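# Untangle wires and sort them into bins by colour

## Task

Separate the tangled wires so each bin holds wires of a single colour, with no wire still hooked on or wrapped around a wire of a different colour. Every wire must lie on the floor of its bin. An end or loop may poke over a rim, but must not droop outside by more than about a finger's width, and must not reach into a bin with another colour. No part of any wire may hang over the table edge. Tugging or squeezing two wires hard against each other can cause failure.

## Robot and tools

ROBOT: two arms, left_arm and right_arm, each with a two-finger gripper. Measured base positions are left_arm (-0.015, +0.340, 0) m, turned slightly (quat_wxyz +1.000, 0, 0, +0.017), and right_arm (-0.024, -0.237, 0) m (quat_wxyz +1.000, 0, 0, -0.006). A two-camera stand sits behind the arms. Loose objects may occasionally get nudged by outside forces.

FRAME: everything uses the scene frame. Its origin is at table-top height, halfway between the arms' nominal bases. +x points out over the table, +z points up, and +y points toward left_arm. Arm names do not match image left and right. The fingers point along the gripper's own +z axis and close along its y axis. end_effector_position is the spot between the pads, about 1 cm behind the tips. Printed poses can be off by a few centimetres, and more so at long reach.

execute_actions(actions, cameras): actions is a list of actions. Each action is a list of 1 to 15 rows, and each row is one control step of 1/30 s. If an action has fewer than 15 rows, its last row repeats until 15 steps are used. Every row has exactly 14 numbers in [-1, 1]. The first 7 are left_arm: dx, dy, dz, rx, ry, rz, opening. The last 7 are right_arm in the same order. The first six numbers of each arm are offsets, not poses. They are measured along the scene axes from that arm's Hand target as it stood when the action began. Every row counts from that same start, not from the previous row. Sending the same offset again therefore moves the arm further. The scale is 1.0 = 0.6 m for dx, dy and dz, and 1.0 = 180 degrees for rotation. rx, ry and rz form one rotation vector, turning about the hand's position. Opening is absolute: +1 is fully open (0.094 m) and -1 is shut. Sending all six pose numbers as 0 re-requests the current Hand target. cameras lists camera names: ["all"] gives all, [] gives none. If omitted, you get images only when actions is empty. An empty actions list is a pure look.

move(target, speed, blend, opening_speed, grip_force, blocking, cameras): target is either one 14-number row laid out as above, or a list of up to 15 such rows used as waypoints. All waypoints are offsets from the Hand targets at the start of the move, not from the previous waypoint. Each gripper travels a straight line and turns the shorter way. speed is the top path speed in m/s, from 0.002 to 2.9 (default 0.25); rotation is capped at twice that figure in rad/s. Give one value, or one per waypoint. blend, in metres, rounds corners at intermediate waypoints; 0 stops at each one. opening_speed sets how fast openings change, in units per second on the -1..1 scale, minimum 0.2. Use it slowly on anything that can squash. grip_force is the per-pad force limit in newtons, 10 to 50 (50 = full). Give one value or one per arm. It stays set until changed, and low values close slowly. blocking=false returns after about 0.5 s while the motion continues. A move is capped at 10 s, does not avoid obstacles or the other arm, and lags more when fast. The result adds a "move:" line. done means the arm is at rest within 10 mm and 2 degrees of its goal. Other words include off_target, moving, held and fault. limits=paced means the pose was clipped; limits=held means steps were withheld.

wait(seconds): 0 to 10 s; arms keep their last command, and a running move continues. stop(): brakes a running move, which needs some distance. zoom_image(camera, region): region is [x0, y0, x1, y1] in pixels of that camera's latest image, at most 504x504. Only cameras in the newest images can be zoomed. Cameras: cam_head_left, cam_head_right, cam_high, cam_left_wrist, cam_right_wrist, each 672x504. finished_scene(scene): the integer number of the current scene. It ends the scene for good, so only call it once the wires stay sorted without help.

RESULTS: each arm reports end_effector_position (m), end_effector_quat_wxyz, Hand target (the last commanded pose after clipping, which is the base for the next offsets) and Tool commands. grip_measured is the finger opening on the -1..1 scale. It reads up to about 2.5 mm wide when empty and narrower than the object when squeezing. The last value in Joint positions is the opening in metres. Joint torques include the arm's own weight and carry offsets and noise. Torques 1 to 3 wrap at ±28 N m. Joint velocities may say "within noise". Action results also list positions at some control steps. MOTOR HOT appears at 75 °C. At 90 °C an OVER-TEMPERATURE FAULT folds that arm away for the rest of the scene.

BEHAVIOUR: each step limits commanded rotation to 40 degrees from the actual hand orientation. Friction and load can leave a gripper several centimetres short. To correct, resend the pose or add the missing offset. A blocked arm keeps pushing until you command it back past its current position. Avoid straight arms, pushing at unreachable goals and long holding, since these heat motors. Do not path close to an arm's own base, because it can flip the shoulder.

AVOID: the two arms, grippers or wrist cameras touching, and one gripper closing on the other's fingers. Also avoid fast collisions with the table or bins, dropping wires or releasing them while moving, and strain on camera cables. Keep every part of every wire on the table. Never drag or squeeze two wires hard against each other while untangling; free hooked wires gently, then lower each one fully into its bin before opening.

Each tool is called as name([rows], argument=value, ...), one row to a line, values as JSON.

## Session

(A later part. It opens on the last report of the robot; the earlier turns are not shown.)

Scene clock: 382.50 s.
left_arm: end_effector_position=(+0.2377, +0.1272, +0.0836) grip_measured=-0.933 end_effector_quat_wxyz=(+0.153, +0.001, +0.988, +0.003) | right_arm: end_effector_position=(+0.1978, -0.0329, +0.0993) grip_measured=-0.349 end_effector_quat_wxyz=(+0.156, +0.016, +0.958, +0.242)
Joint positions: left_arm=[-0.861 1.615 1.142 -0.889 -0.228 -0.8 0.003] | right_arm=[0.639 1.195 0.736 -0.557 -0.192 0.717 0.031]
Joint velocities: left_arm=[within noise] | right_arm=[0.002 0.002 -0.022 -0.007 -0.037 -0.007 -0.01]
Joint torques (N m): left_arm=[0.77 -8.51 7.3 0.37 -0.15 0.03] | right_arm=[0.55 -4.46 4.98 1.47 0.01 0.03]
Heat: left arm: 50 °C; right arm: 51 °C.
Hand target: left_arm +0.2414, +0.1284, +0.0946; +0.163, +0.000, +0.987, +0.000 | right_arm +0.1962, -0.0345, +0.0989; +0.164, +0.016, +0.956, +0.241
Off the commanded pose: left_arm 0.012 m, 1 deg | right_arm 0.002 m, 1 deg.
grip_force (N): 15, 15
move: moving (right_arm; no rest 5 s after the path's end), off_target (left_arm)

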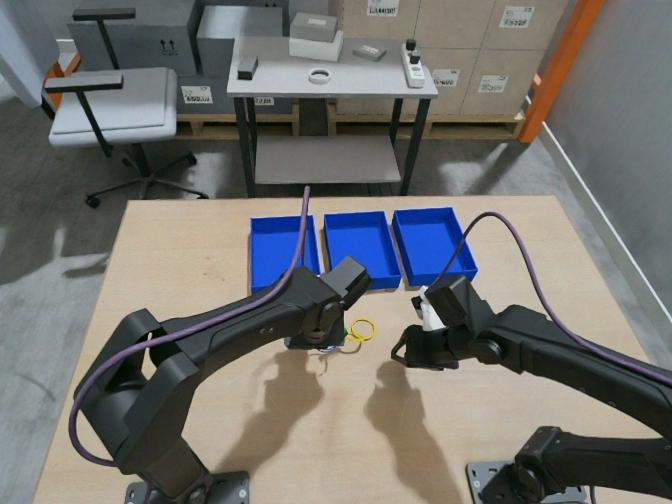

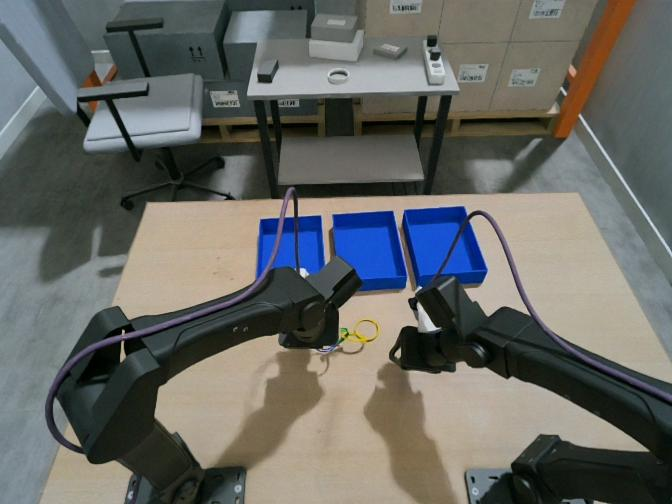

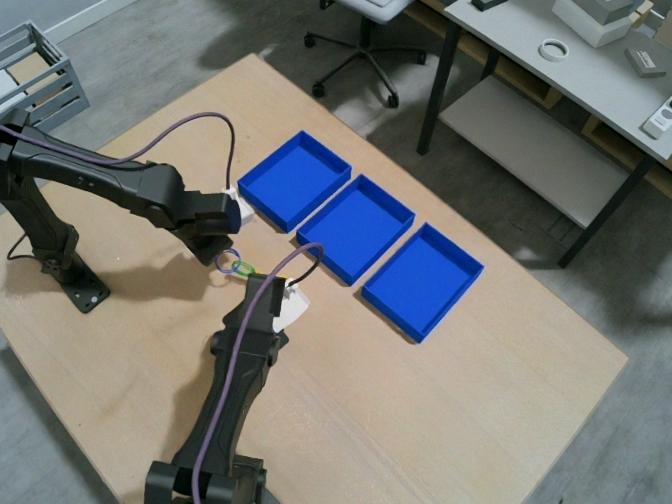

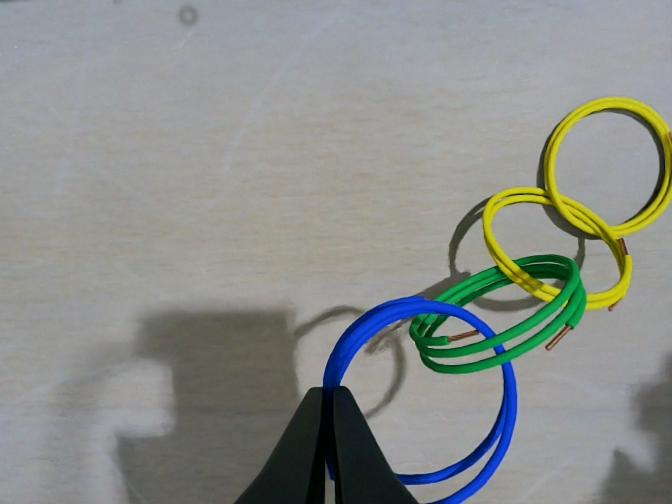

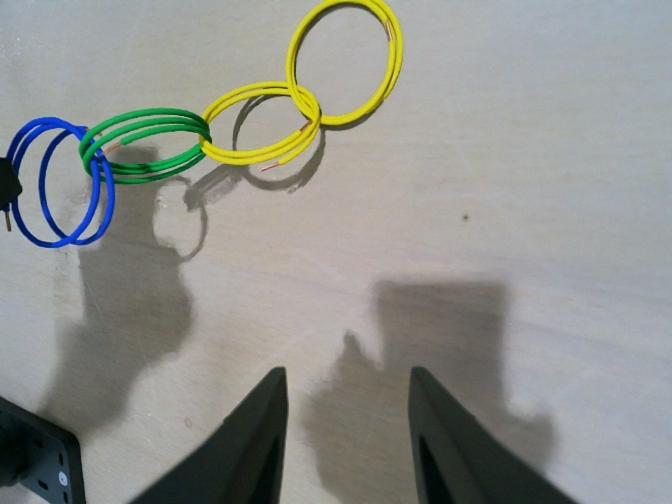

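move(target=[0,-0.05,0.2, 0,0,0, -0.97, 0, -0.1, 0.1, 0, 0, 0, -0.5], speed=0.08, cameras=["all"])

zoom_image(camera="cam_right_wrist", region=[0, 0, 300, 250])

zoom_image(camera="cam_left_wrist", region=[300, 230, 640, 504])

Scene clock: 443.60 s.
left_arm: end_effector_position=(+0.2409, +0.0975, +0.2133) grip_measured=-0.933 end_effector_quat_wxyz=(+0.160, +0.003, +0.987, -0.011) | right_arm: end_effector_position=(+0.1922, -0.0966, +0.1425) grip_measured=-0.499 end_effector_quat_wxyz=(+0.147, +0.022, +0.962, +0.229)
Joint positions: left_arm=[-0.913 1.698 1.748 -1.395 -0.232 -0.847 0.003] | right_arm=[0.371 1.061 0.86 -0.905 -0.308 0.479 0.024]
Joint torques (N m): left_arm=[-0.72 -6.43 7.16 0.41 -0.28 -0.14] | right_arm=[-0.54 -2.93 9.44 1.05 -0.38 -0.09]
Motor temperatures (°C): left_arm=[33 42 52 33 32 33 35] | right_arm=[31 43 41 39 34 32 33]
Heat: left arm: 52 °C; right arm: 43 °C.
Hand target: left_arm +0.2414, +0.0984, +0.2147; +0.163, +0.000, +0.987, -0.001 | right_arm +0.1962, -0.0945, +0.1588; +0.164, +0.016, +0.956, +0.241
Off the commanded pose: left_arm 0.002 m, 1 deg | right_arm 0.017 m, 3 deg.
grip_force (N): 15, 15
move: off_target (right_arm)

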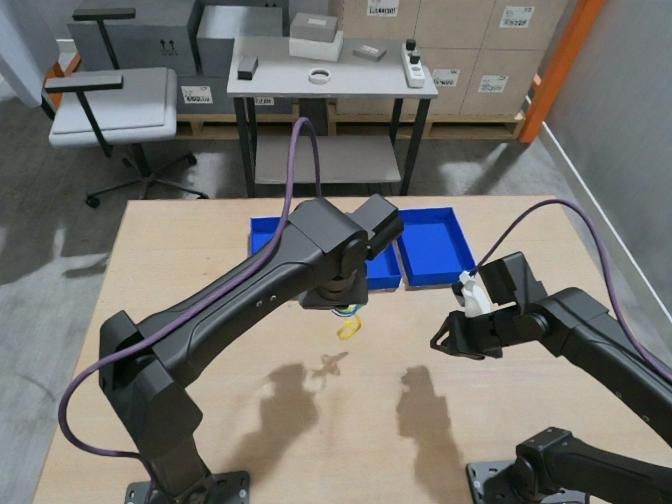

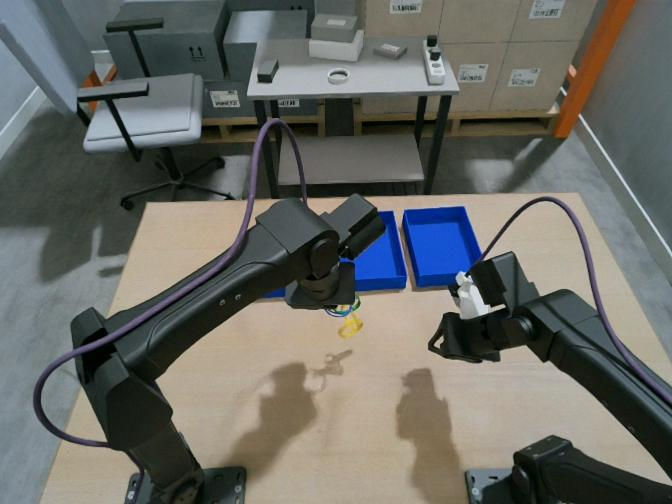

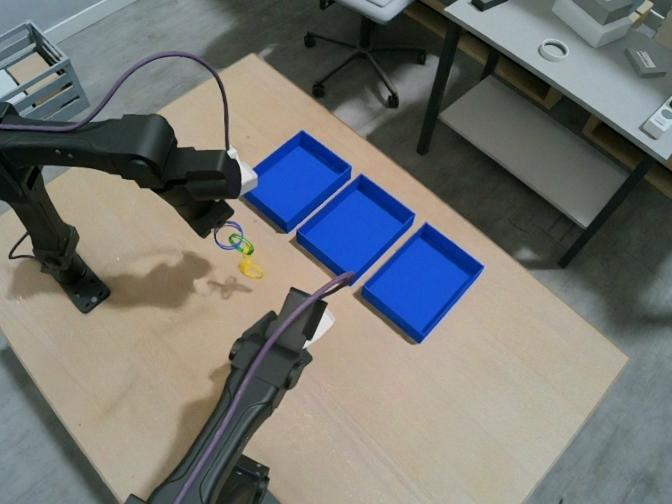

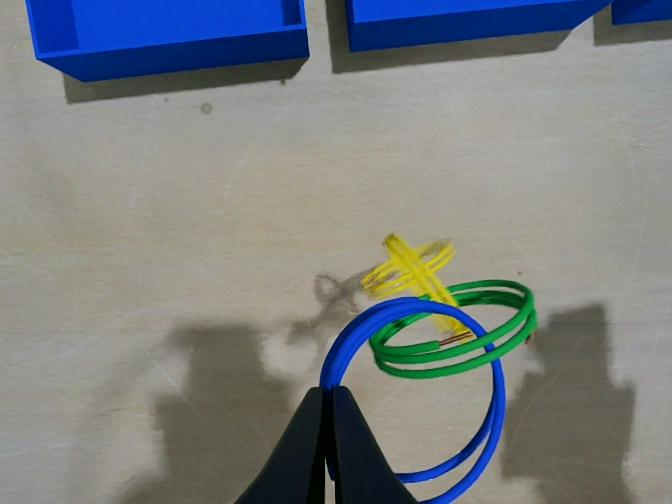

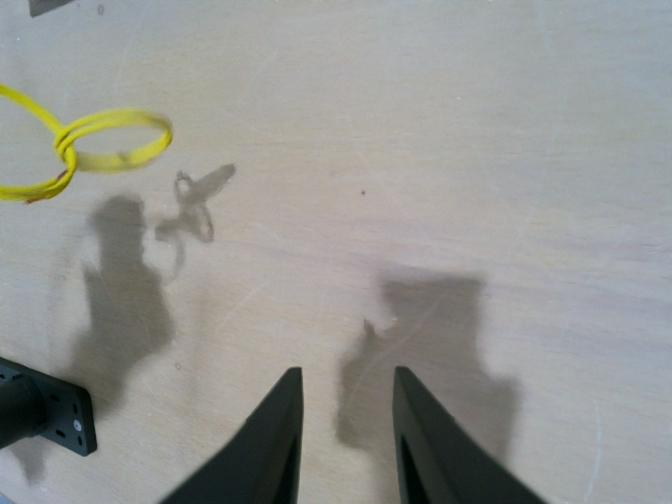

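Scaled by 1.680 from the camera's 672x504 image, which has a finer 960x720 frame.

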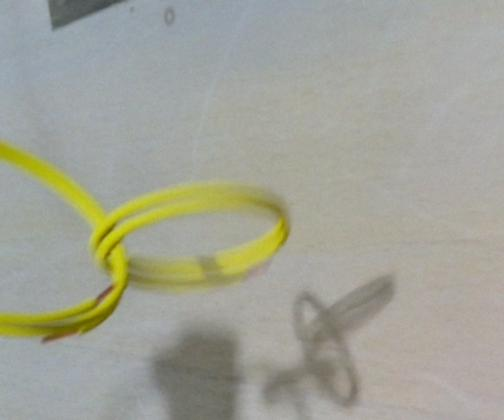

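Scaled by 1.482 from the camera's 672x504 image, which has a finer 960x720 frame.

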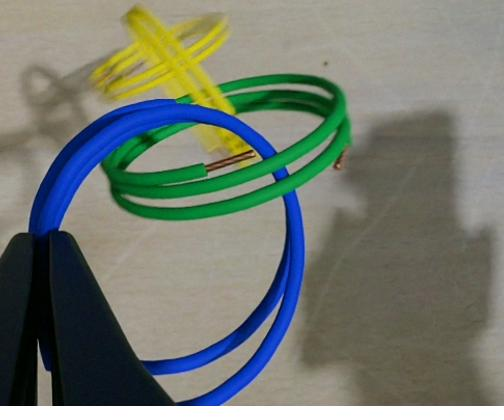

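move(target=[0,0,0, 0,0,0, -0.97, 0, 0.05, 0.083, 0.003, -0.29, 0.234, -0.6], speed=0.25, cameras=["all"])

zoom_image(camera="cam_right_wrist", region=[100, 50, 500, 400])

Scene clock: 462.50 s.
left_arm: end_effector_position=(+0.2408, +0.0977, +0.2132) grip_measured=-0.933 end_effector_quat_wxyz=(+0.160, +0.002, +0.987, -0.010) | right_arm: end_effector_position=(+0.1985, -0.0650, +0.2122) grip_measured=-0.599 end_effector_quat_wxyz=(+0.464, -0.418, +0.735, +0.263)
Joint positions: left_arm=[-0.913 1.698 1.748 -1.395 -0.232 -0.847 0.003] | right_arm=[0.235 0.788 0.643 -0.46 -0.711 -0.425 0.019]
Joint torques (N m): left_arm=[-0.57 -6.54 7.01 0.4 -0.26 -0.11] | right_arm=[-0.59 -0.29 5.48 1.89 -0.54 -0.08]
Heat: left arm: 52 °C; right arm: 44 °C.
Hand target: left_arm +0.2414, +0.0984, +0.2146; +0.163, +0.000, +0.987, -0.001 | right_arm +0.1962, -0.0645, +0.2086; +0.464, -0.421, +0.731, +0.269
Off the commanded pose: left_arm 0.002 m, 1 deg | right_arm 0.004 m, 1 deg.
grip_force (N): 15, 15
move: done

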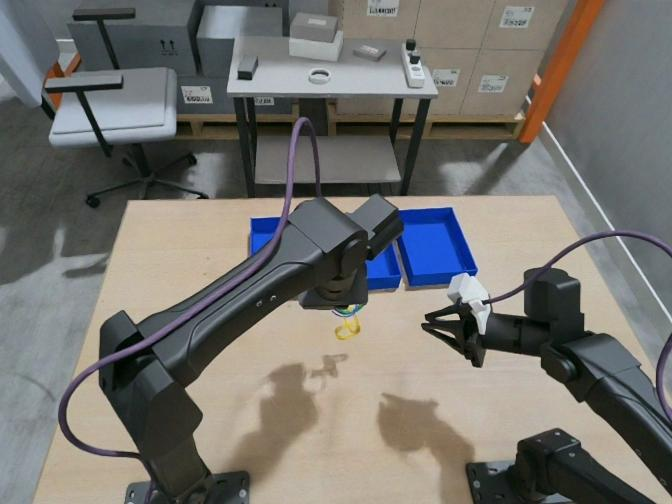

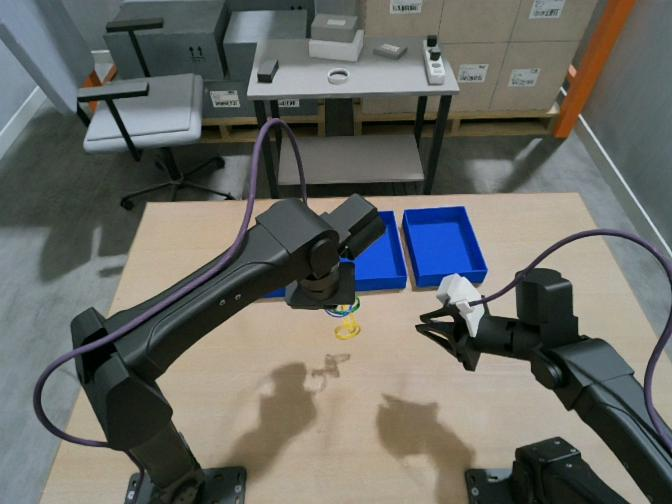

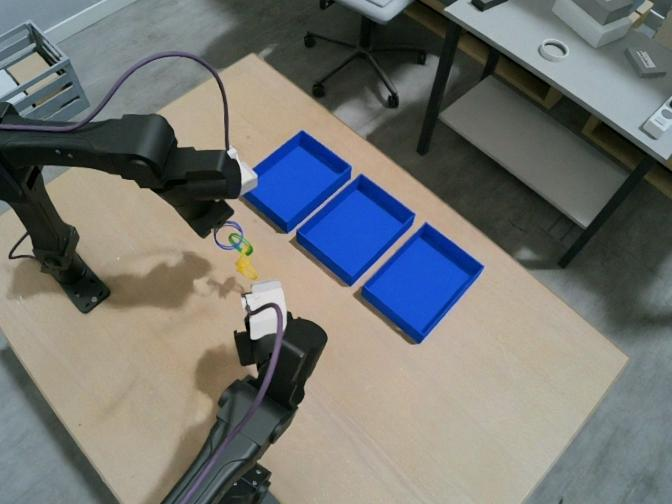

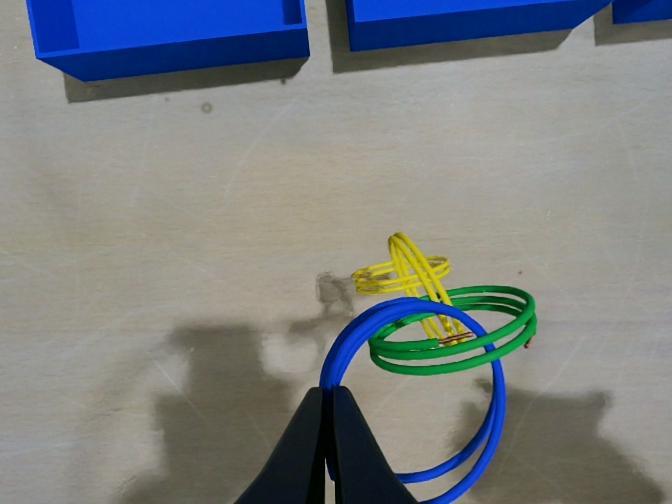

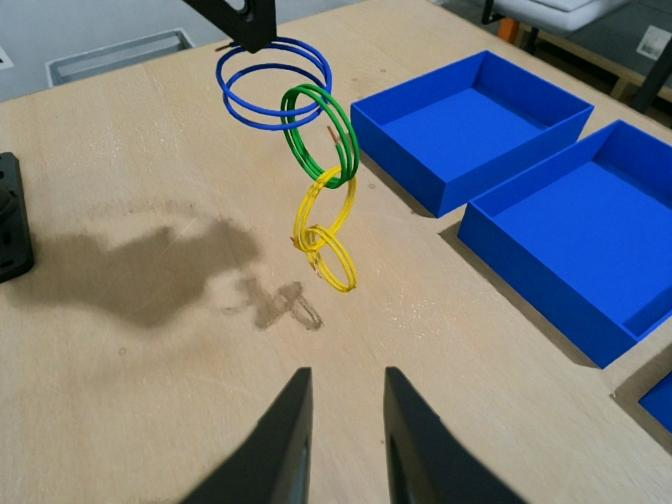

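Scaled by 1.260 from the camera's 672x504 image, which has a finer 960x720 frame.

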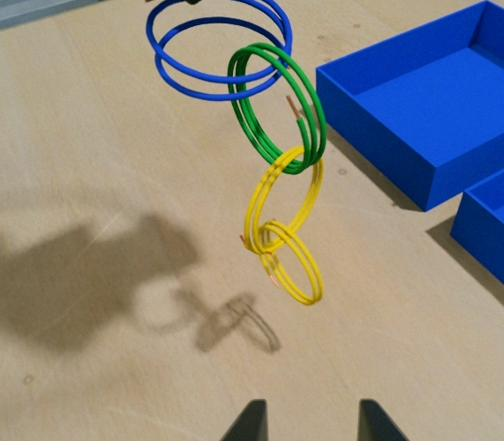

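zoom_image(camera="cam_right_wrist", region=[260, 60, 380, 200])

zoom_image(camera="cam_left_wrist", region=[360, 270, 560, 400])

Scaled by 3.600 from the camera's 672x504 image, which has a finer 960x720 frame.

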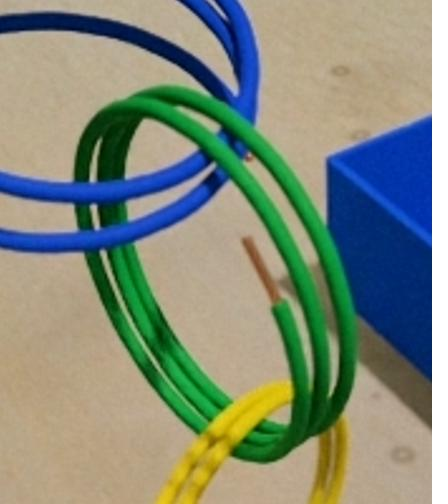

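Scaled by 2.520 from the camera's 672x504 image, which has a finer 960x720 frame.

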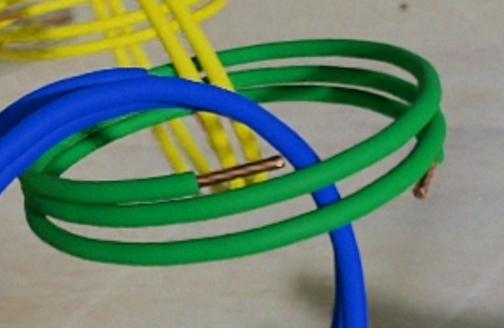

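move(target=[0,0,0, 0,0,0, -0.97, 0.058, 0.112, -0.043, 0.168, -0.097, 0, -0.75], speed=0.15, cameras=["all"])

zoom_image(camera="cam_right_wrist", region=[220, 100, 480, 400])

zoom_image(camera="cam_left_wrist", region=[350, 230, 600, 504])

Scene clock: 483.23 s.
left_arm: end_effector_position=(+0.2408, +0.0977, +0.2132) grip_measured=-0.933 end_effector_quat_wxyz=(+0.160, +0.002, +0.987, -0.010) | right_arm: end_effector_position=(+0.2331, +0.0037, +0.1713) grip_measured=-0.749 end_effector_quat_wxyz=(+0.630, -0.331, +0.592, +0.378)
Joint positions: left_arm=[-0.913 1.698 1.748 -1.395 -0.232 -0.847 0.003] | right_arm=[0.476 1.567 0.158 1.503 -0.584 0.083 0.012]
Joint torques (N m): left_arm=[-0.68 -6.5 7.06 0.41 -0.26 -0.09] | right_arm=[0.57 -2.59 2.97 2.93 0.15 0.03]
Heat: left arm: 52 °C; right arm: 41 °C.
Hand target: left_arm +0.2414, +0.0984, +0.2146; +0.163, +0.000, +0.987, -0.001 | right_arm +0.2310, +0.0027, +0.1828; +0.662, -0.322, +0.558, +0.383
Off the commanded pose: left_arm 0.002 m, 1 deg | right_arm 0.012 m, 6 deg.
joint sent to its limit (right arm) — joint 4 (wrist pitch), upper limit. The joint targets still meet the commanded pose.
grip_force (N): 15, 15
move: off_target (right_arm)

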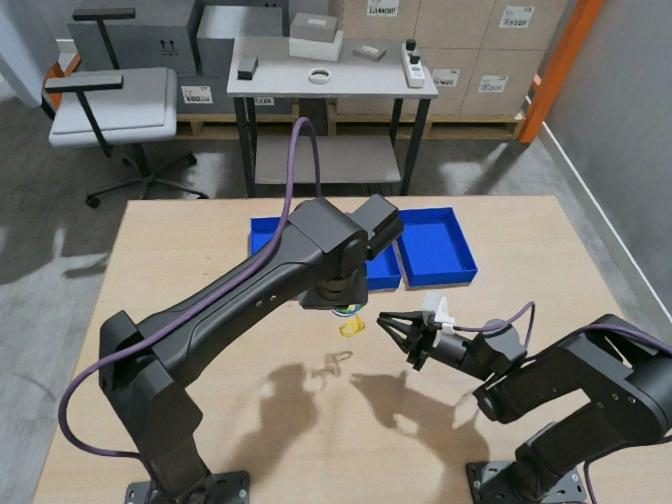

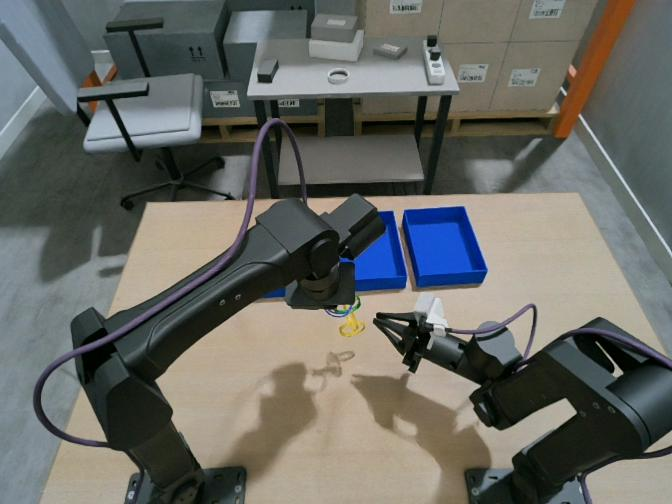

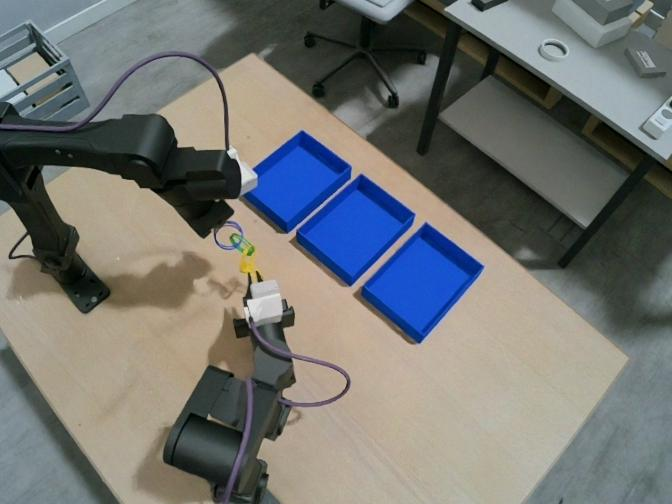

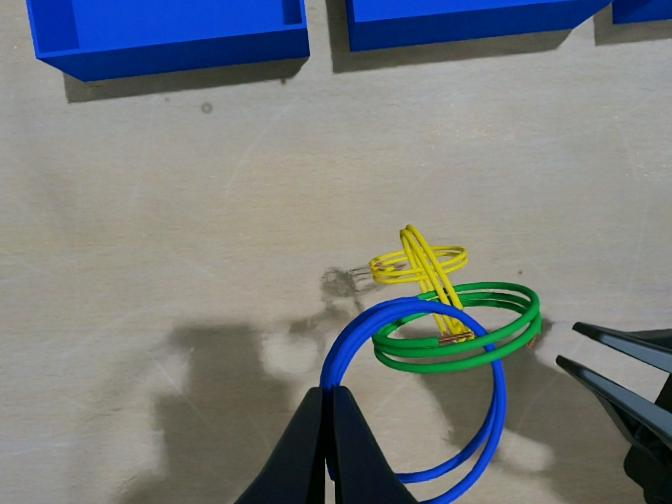

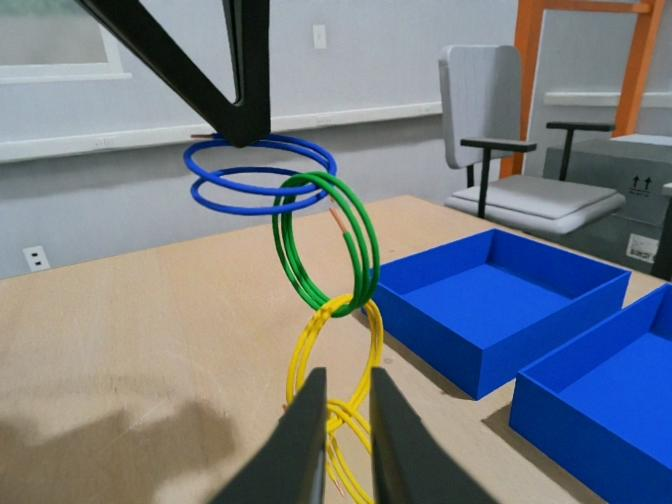

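Scaled by 1.680 from the camera's 672x504 image, which has a finer 960x720 frame.

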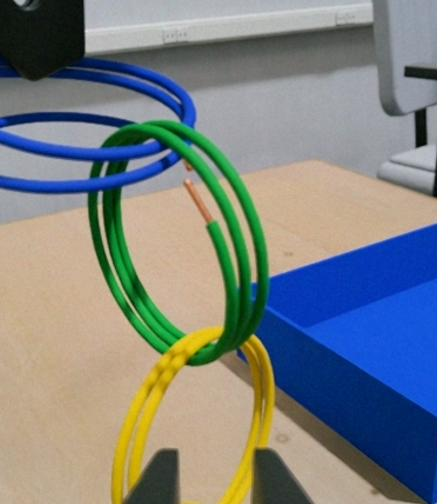

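Scaled by 1.839 from the camera's 672x504 image, which has a finer 960x720 frame.

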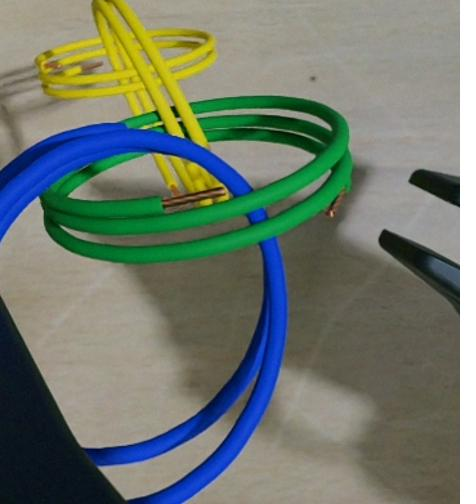

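move(target=[0,0,0, 0,0,0, -0.97, 0.021, 0.024, 0.033, 0, 0, 0, -0.7], speed=0.06, cameras=["cam_left_wrist","cam_right_wrist"])

zoom_image(camera="cam_right_wrist", region=[220, 200, 480, 460])

zoom_image(camera="cam_left_wrist", region=[450, 250, 650, 450])

Scene clock: 499.50 s.
left_arm: end_effector_position=(+0.2408, +0.0977, +0.2132) grip_measured=-0.933 end_effector_quat_wxyz=(+0.160, +0.002, +0.987, -0.010) | right_arm: end_effector_position=(+0.2400, +0.0146, +0.1889) grip_measured=-0.701 end_effector_quat_wxyz=(+0.644, -0.325, +0.576, +0.384)
Joint positions: left_arm=[-0.913 1.698 1.748 -1.395 -0.232 -0.847 0.003] | right_arm=[0.511 1.567 0.213 1.5 -0.548 0.1 0.014]
Joint torques (N m): left_arm=[-0.66 -6.53 7.12 0.36 -0.33 -0.1] | right_arm=[0.62 -3.17 5.75 2.42 0.16 0.03]
Heat: left arm: 52 °C; right arm: 43 °C.
Hand target: left_arm +0.2414, +0.0984, +0.2146; +0.163, +0.000, +0.987, -0.001 | right_arm +0.2435, +0.0171, +0.2026; +0.662, -0.322, +0.558, +0.383
Off the commanded pose: left_arm 0.002 m, 1 deg | right_arm 0.014 m, 3 deg.
grip_force (N): 15, 15
move: off_target (right_arm)
Images, in order (width x height): cam_left_wrist 672x504, cam_right_wrist 672x504.

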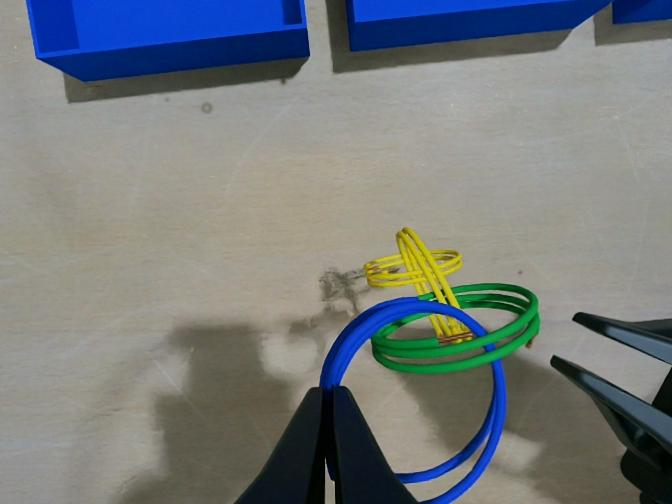

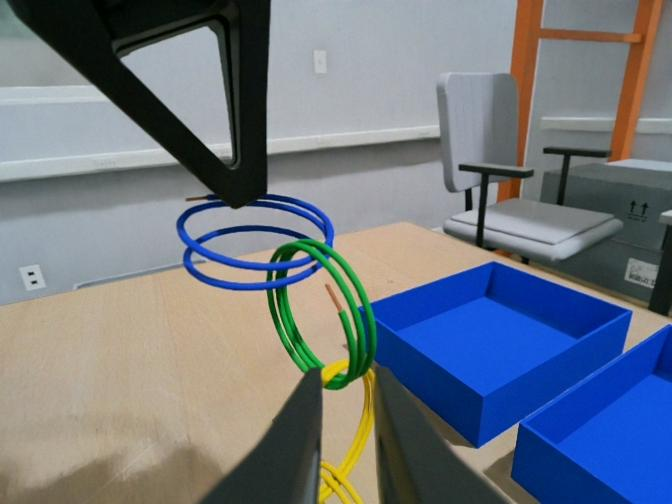

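Scaled by 1.938 from the camera's 672x504 image, which has a finer 960x720 frame.

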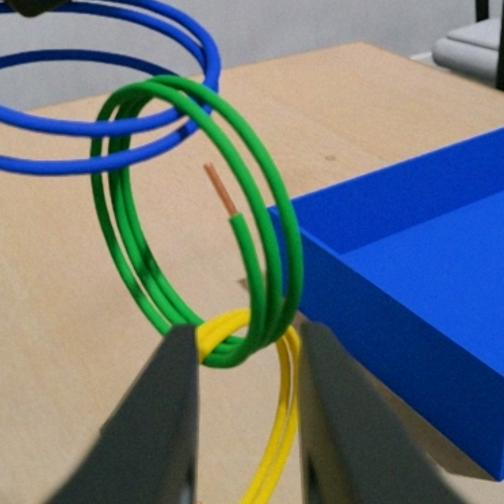

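Scaled by 2.520 from the camera's 672x504 image, which has a finer 960x720 frame.

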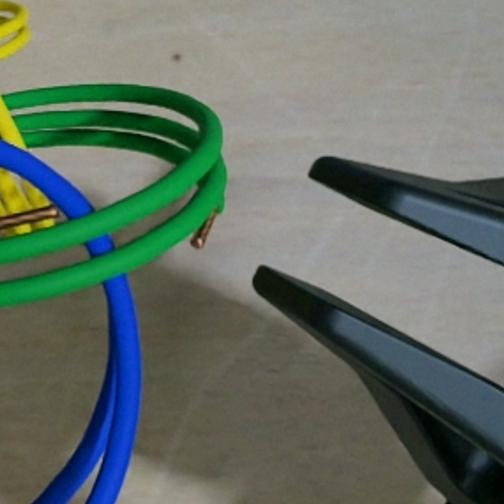

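move(target=[0,0,0, 0,0,0, -0.97, -0.004, 0.01, 0.0095, 0, 0, 0, -0.88], speed=0.05, cameras=["cam_left_wrist","cam_right_wrist"])

zoom_image(camera="cam_right_wrist", region=[220, 200, 480, 460])

zoom_image(camera="cam_left_wrist", region=[450, 250, 650, 450])

Scene clock: 522.93 s.
left_arm: end_effector_position=(+0.2408, +0.0977, +0.2132) grip_measured=-0.933 end_effector_quat_wxyz=(+0.160, +0.002, +0.987, -0.010) | right_arm: end_effector_position=(+0.2379, +0.0209, +0.1939) grip_measured=-0.879 end_effector_quat_wxyz=(+0.647, -0.324, +0.572, +0.386)
Joint positions: left_arm=[-0.913 1.698 1.748 -1.395 -0.232 -0.847 0.003] | right_arm=[0.543 1.555 0.223 1.488 -0.516 0.101 0.006]
Joint torques (N m): left_arm=[-0.59 -6.43 7.15 0.4 -0.25 -0.11] | right_arm=[0.57 -5.35 6.04 1.96 0.18 -0.04]
Heat: left arm: 52 °C; right arm: 43 °C.
Hand target: left_arm +0.2414, +0.0984, +0.2146; +0.163, +0.000, +0.987, -0.001 | right_arm +0.2412, +0.0231, +0.2084; +0.662, -0.322, +0.558, +0.383
Off the commanded pose: left_arm 0.002 m, 1 deg | right_arm 0.015 m, 2 deg.
grip_force (N): 15, 15
move: off_target (right_arm)
Images, in order (width x height): cam_left_wrist 672x504, cam_right_wrist 672x504.

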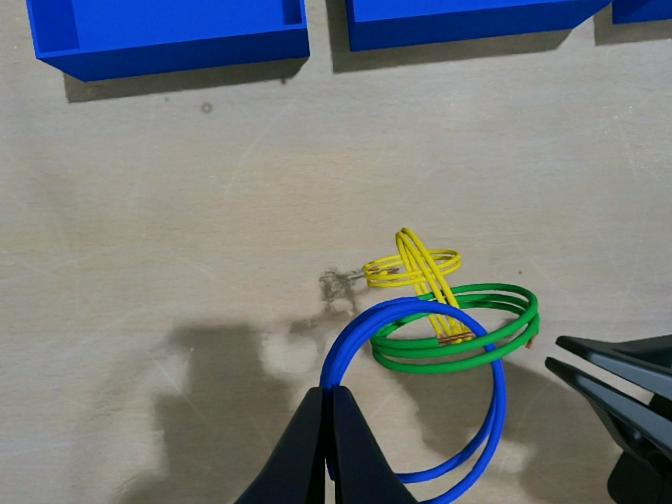

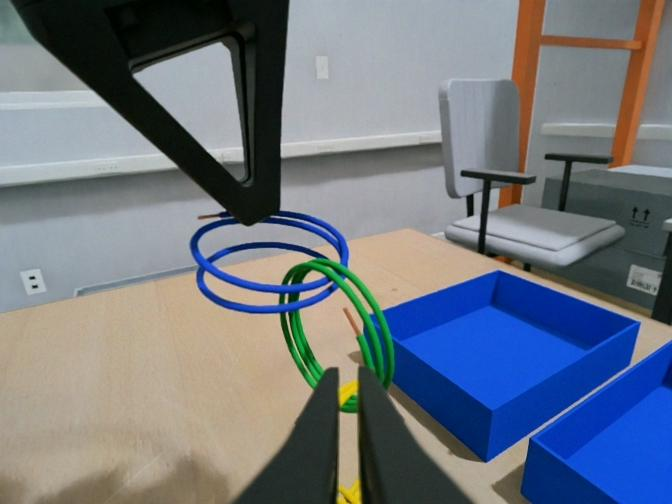

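Scaled by 1.938 from the camera's 672x504 image, which has a finer 960x720 frame.

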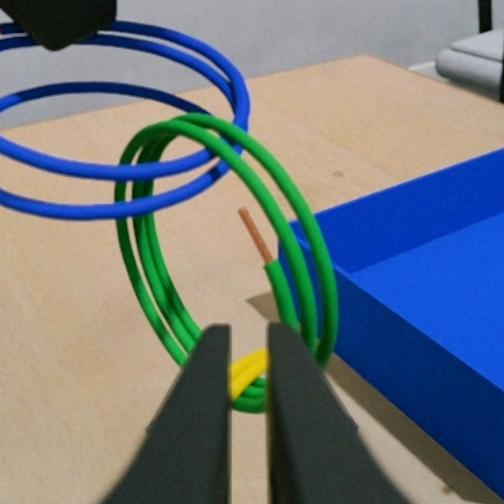

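Scaled by 2.520 from the camera's 672x504 image, which has a finer 960x720 frame.

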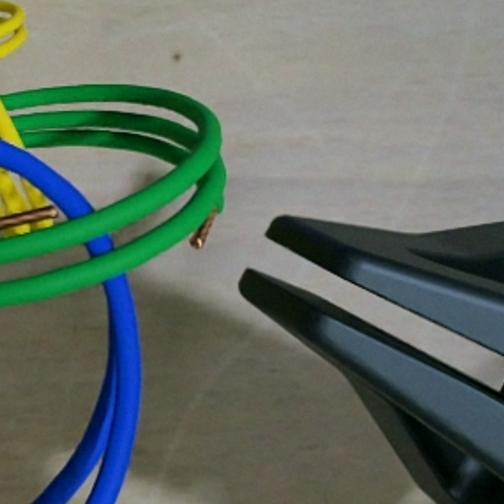

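move(target=[0,0,0, 0,0,0, -0.97, 0.007, 0.014, 0.014, 0, 0, 0, -0.88], speed=0.03, cameras=["cam_left_wrist","cam_right_wrist"])

zoom_image(camera="cam_right_wrist", region=[220, 200, 480, 460])

zoom_image(camera="cam_left_wrist", region=[450, 250, 650, 450])

Scene clock: 537.97 s.
left_arm: end_effector_position=(+0.2408, +0.0977, +0.2132) grip_measured=-0.933 end_effector_quat_wxyz=(+0.160, +0.002, +0.987, -0.010) | right_arm: end_effector_position=(+0.2423, +0.0291, +0.2028) grip_measured=-0.879 end_effector_quat_wxyz=(+0.648, -0.323, +0.571, +0.387)
Joint positions: left_arm=[-0.913 1.698 1.748 -1.395 -0.232 -0.847 0.003] | right_arm=[0.566 1.533 0.264 1.427 -0.493 0.101 0.006]
Joint torques (N m): left_arm=[-0.69 -6.53 7.2 0.4 -0.22 -0.16] | right_arm=[0.61 -5.57 6.48 1.87 0.17 -0.09]
Heat: left arm: 53 °C; right arm: 43 °C.
Hand target: left_arm +0.2414, +0.0984, +0.2146; +0.163, +0.000, +0.987, -0.001 | right_arm +0.2453, +0.0315, +0.2168; +0.662, -0.322, +0.558, +0.384
Off the commanded pose: left_arm 0.002 m, 1 deg | right_arm 0.015 m, 2 deg.
grip_force (N): 15, 15
move: off_target (right_arm)
Images, in order (width x height): cam_left_wrist 672x504, cam_right_wrist 672x504.

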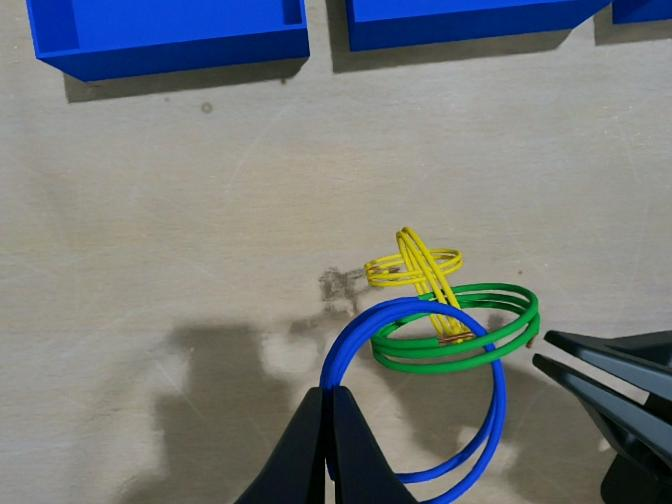

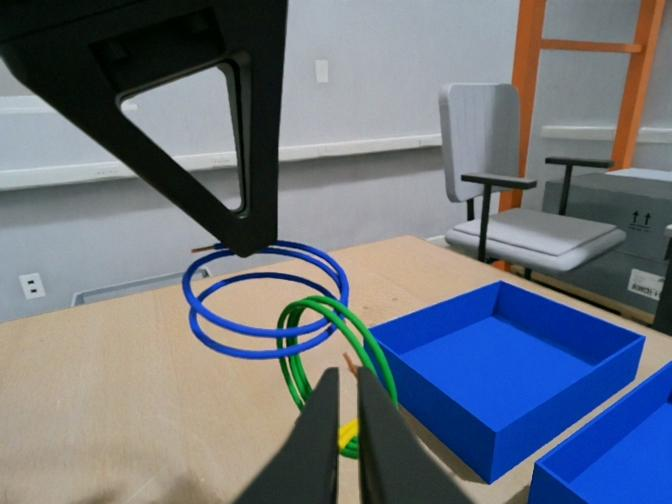

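Scaled by 1.938 from the camera's 672x504 image, which has a finer 960x720 frame.

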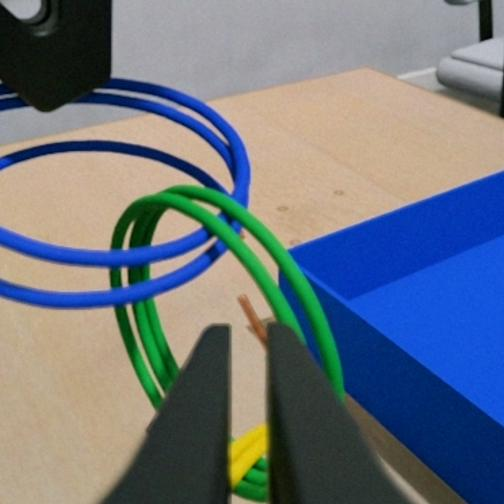

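Scaled by 2.520 from the camera's 672x504 image, which has a finer 960x720 frame.

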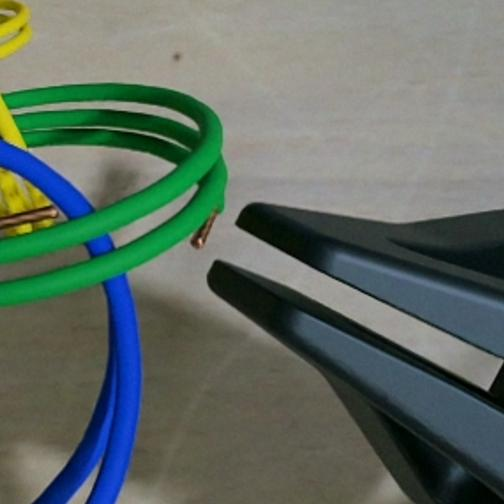

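move(target=[0,0,0, 0,0,0, -0.97, 0.0098, 0.0135, 0.0058, 0, 0, 0, -0.88], speed=0.03, cameras=["cam_left_wrist","cam_right_wrist"])

zoom_image(camera="cam_right_wrist", region=[220, 200, 480, 460])

zoom_image(camera="cam_left_wrist", region=[450, 250, 650, 450])

Scene clock: 555.47 s.
left_arm: end_effector_position=(+0.2408, +0.0977, +0.2132) grip_measured=-0.933 end_effector_quat_wxyz=(+0.160, +0.002, +0.987, -0.010) | right_arm: end_effector_position=(+0.2471, +0.0363, +0.2114) grip_measured=-0.879 end_effector_quat_wxyz=(+0.653, -0.322, +0.565, +0.388)
Joint positions: left_arm=[-0.913 1.698 1.748 -1.395 -0.232 -0.847 0.003] | right_arm=[0.582 1.533 0.304 1.401 -0.477 0.098 0.006]
Joint torques (N m): left_arm=[-0.64 -6.57 7.2 0.39 -0.25 -0.12] | right_arm=[0.59 -4.3 6.75 1.87 0.17 -0.11]
Motor temperatures (°C): left_arm=[33 42 53 33 32 33 35] | right_arm=[31 41 41 44 34 32 33]
Heat: left arm: 53 °C; right arm: 44 °C.
Hand target: left_arm +0.2414, +0.0984, +0.2146; +0.163, +0.000, +0.987, -0.001 | right_arm +0.2512, +0.0396, +0.2202; +0.662, -0.322, +0.558, +0.383
Off the commanded pose: left_arm 0.002 m, 1 deg | right_arm 0.010 m, 1 deg.
grip_force (N): 15, 15
move: done
Images, in order (width x height): cam_left_wrist 672x504, cam_right_wrist 672x504.

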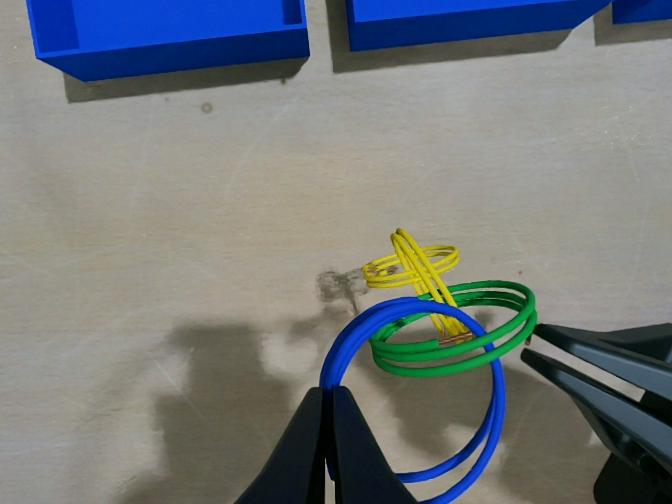

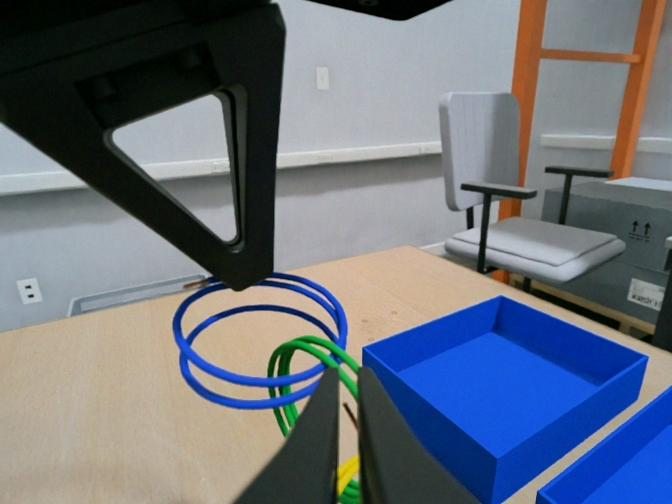

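Scaled by 1.938 from the camera's 672x504 image, which has a finer 960x720 frame.

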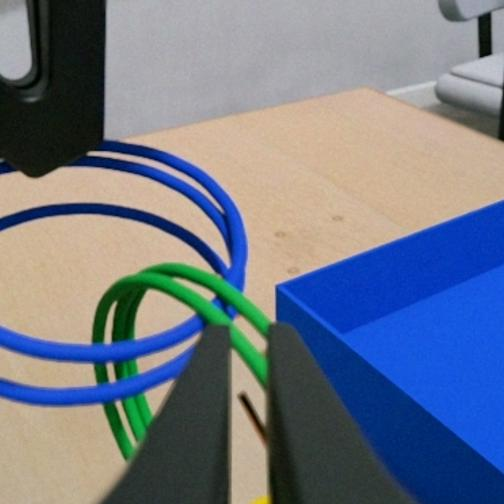

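Scaled by 2.520 from the camera's 672x504 image, which has a finer 960x720 frame.

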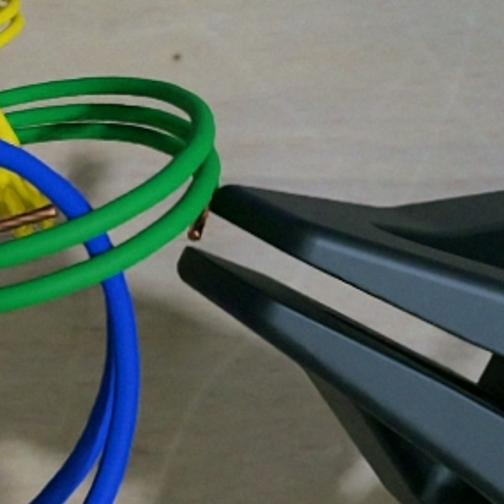

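move(target=[0,0,0, 0,0,0, -0.97, 0.0045, 0.0085, -0.005, 0, 0, 0, -0.88], speed=0.03, cameras=["cam_left_wrist","cam_right_wrist"])

zoom_image(camera="cam_right_wrist", region=[220, 200, 480, 460])

zoom_image(camera="cam_left_wrist", region=[450, 250, 650, 450])

Scene clock: 567.23 s.
left_arm: end_effector_position=(+0.2408, +0.0977, +0.2132) grip_measured=-0.933 end_effector_quat_wxyz=(+0.160, +0.002, +0.987, -0.010) | right_arm: end_effector_position=(+0.2491, +0.0408, +0.2092) grip_measured=-0.879 end_effector_quat_wxyz=(+0.651, -0.323, +0.568, +0.387)
Joint positions: left_arm=[-0.913 1.698 1.748 -1.396 -0.232 -0.847 0.003] | right_arm=[0.595 1.553 0.317 1.401 -0.465 0.095 0.006]
Joint torques (N m): left_arm=[-0.69 -6.5 7.24 0.41 -0.26 -0.1] | right_arm=[0.62 -3.19 6.82 2.11 0.17 -0.11]
Heat: left arm: 53 °C; right arm: 44 °C.
Hand target: left_arm +0.2413, +0.0984, +0.2146; +0.163, +0.000, +0.987, +0.000 | right_arm +0.2540, +0.0447, +0.2171; +0.662, -0.322, +0.558, +0.383
Off the commanded pose: left_arm 0.002 m, 1 deg | right_arm 0.010 m, 2 deg.
grip_force (N): 15, 15
move: done
Images, in order (width x height): cam_left_wrist 672x504, cam_right_wrist 672x504.

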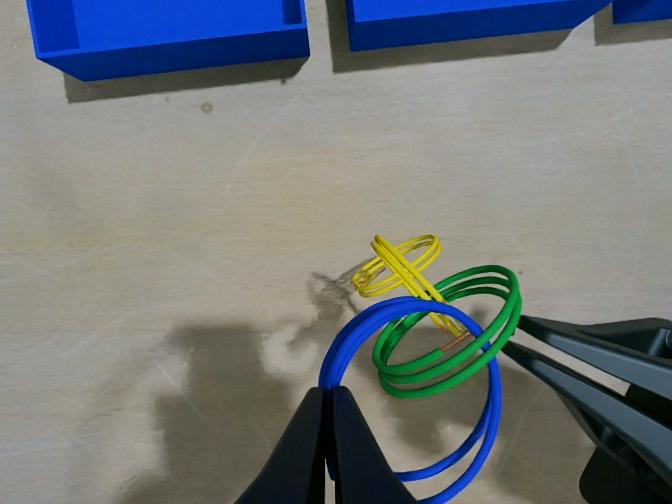

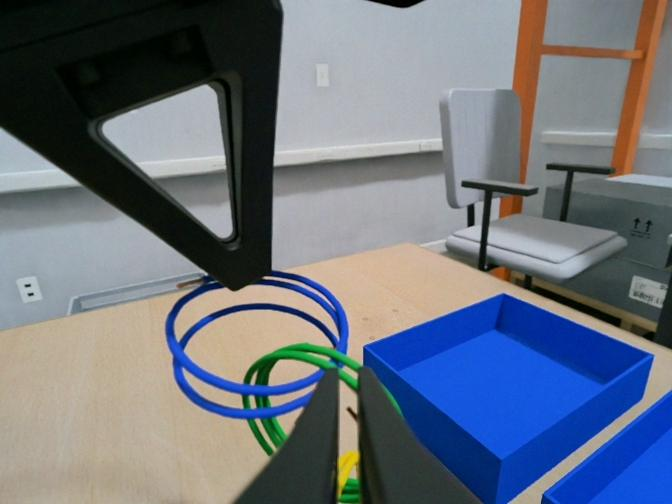

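Scaled by 1.938 from the camera's 672x504 image, which has a finer 960x720 frame.

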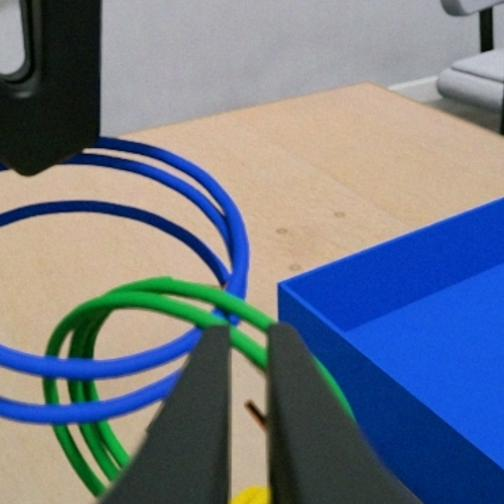

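Scaled by 2.520 from the camera's 672x504 image, which has a finer 960x720 frame.

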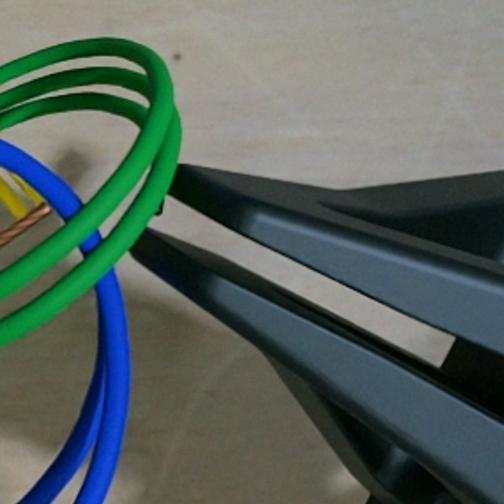

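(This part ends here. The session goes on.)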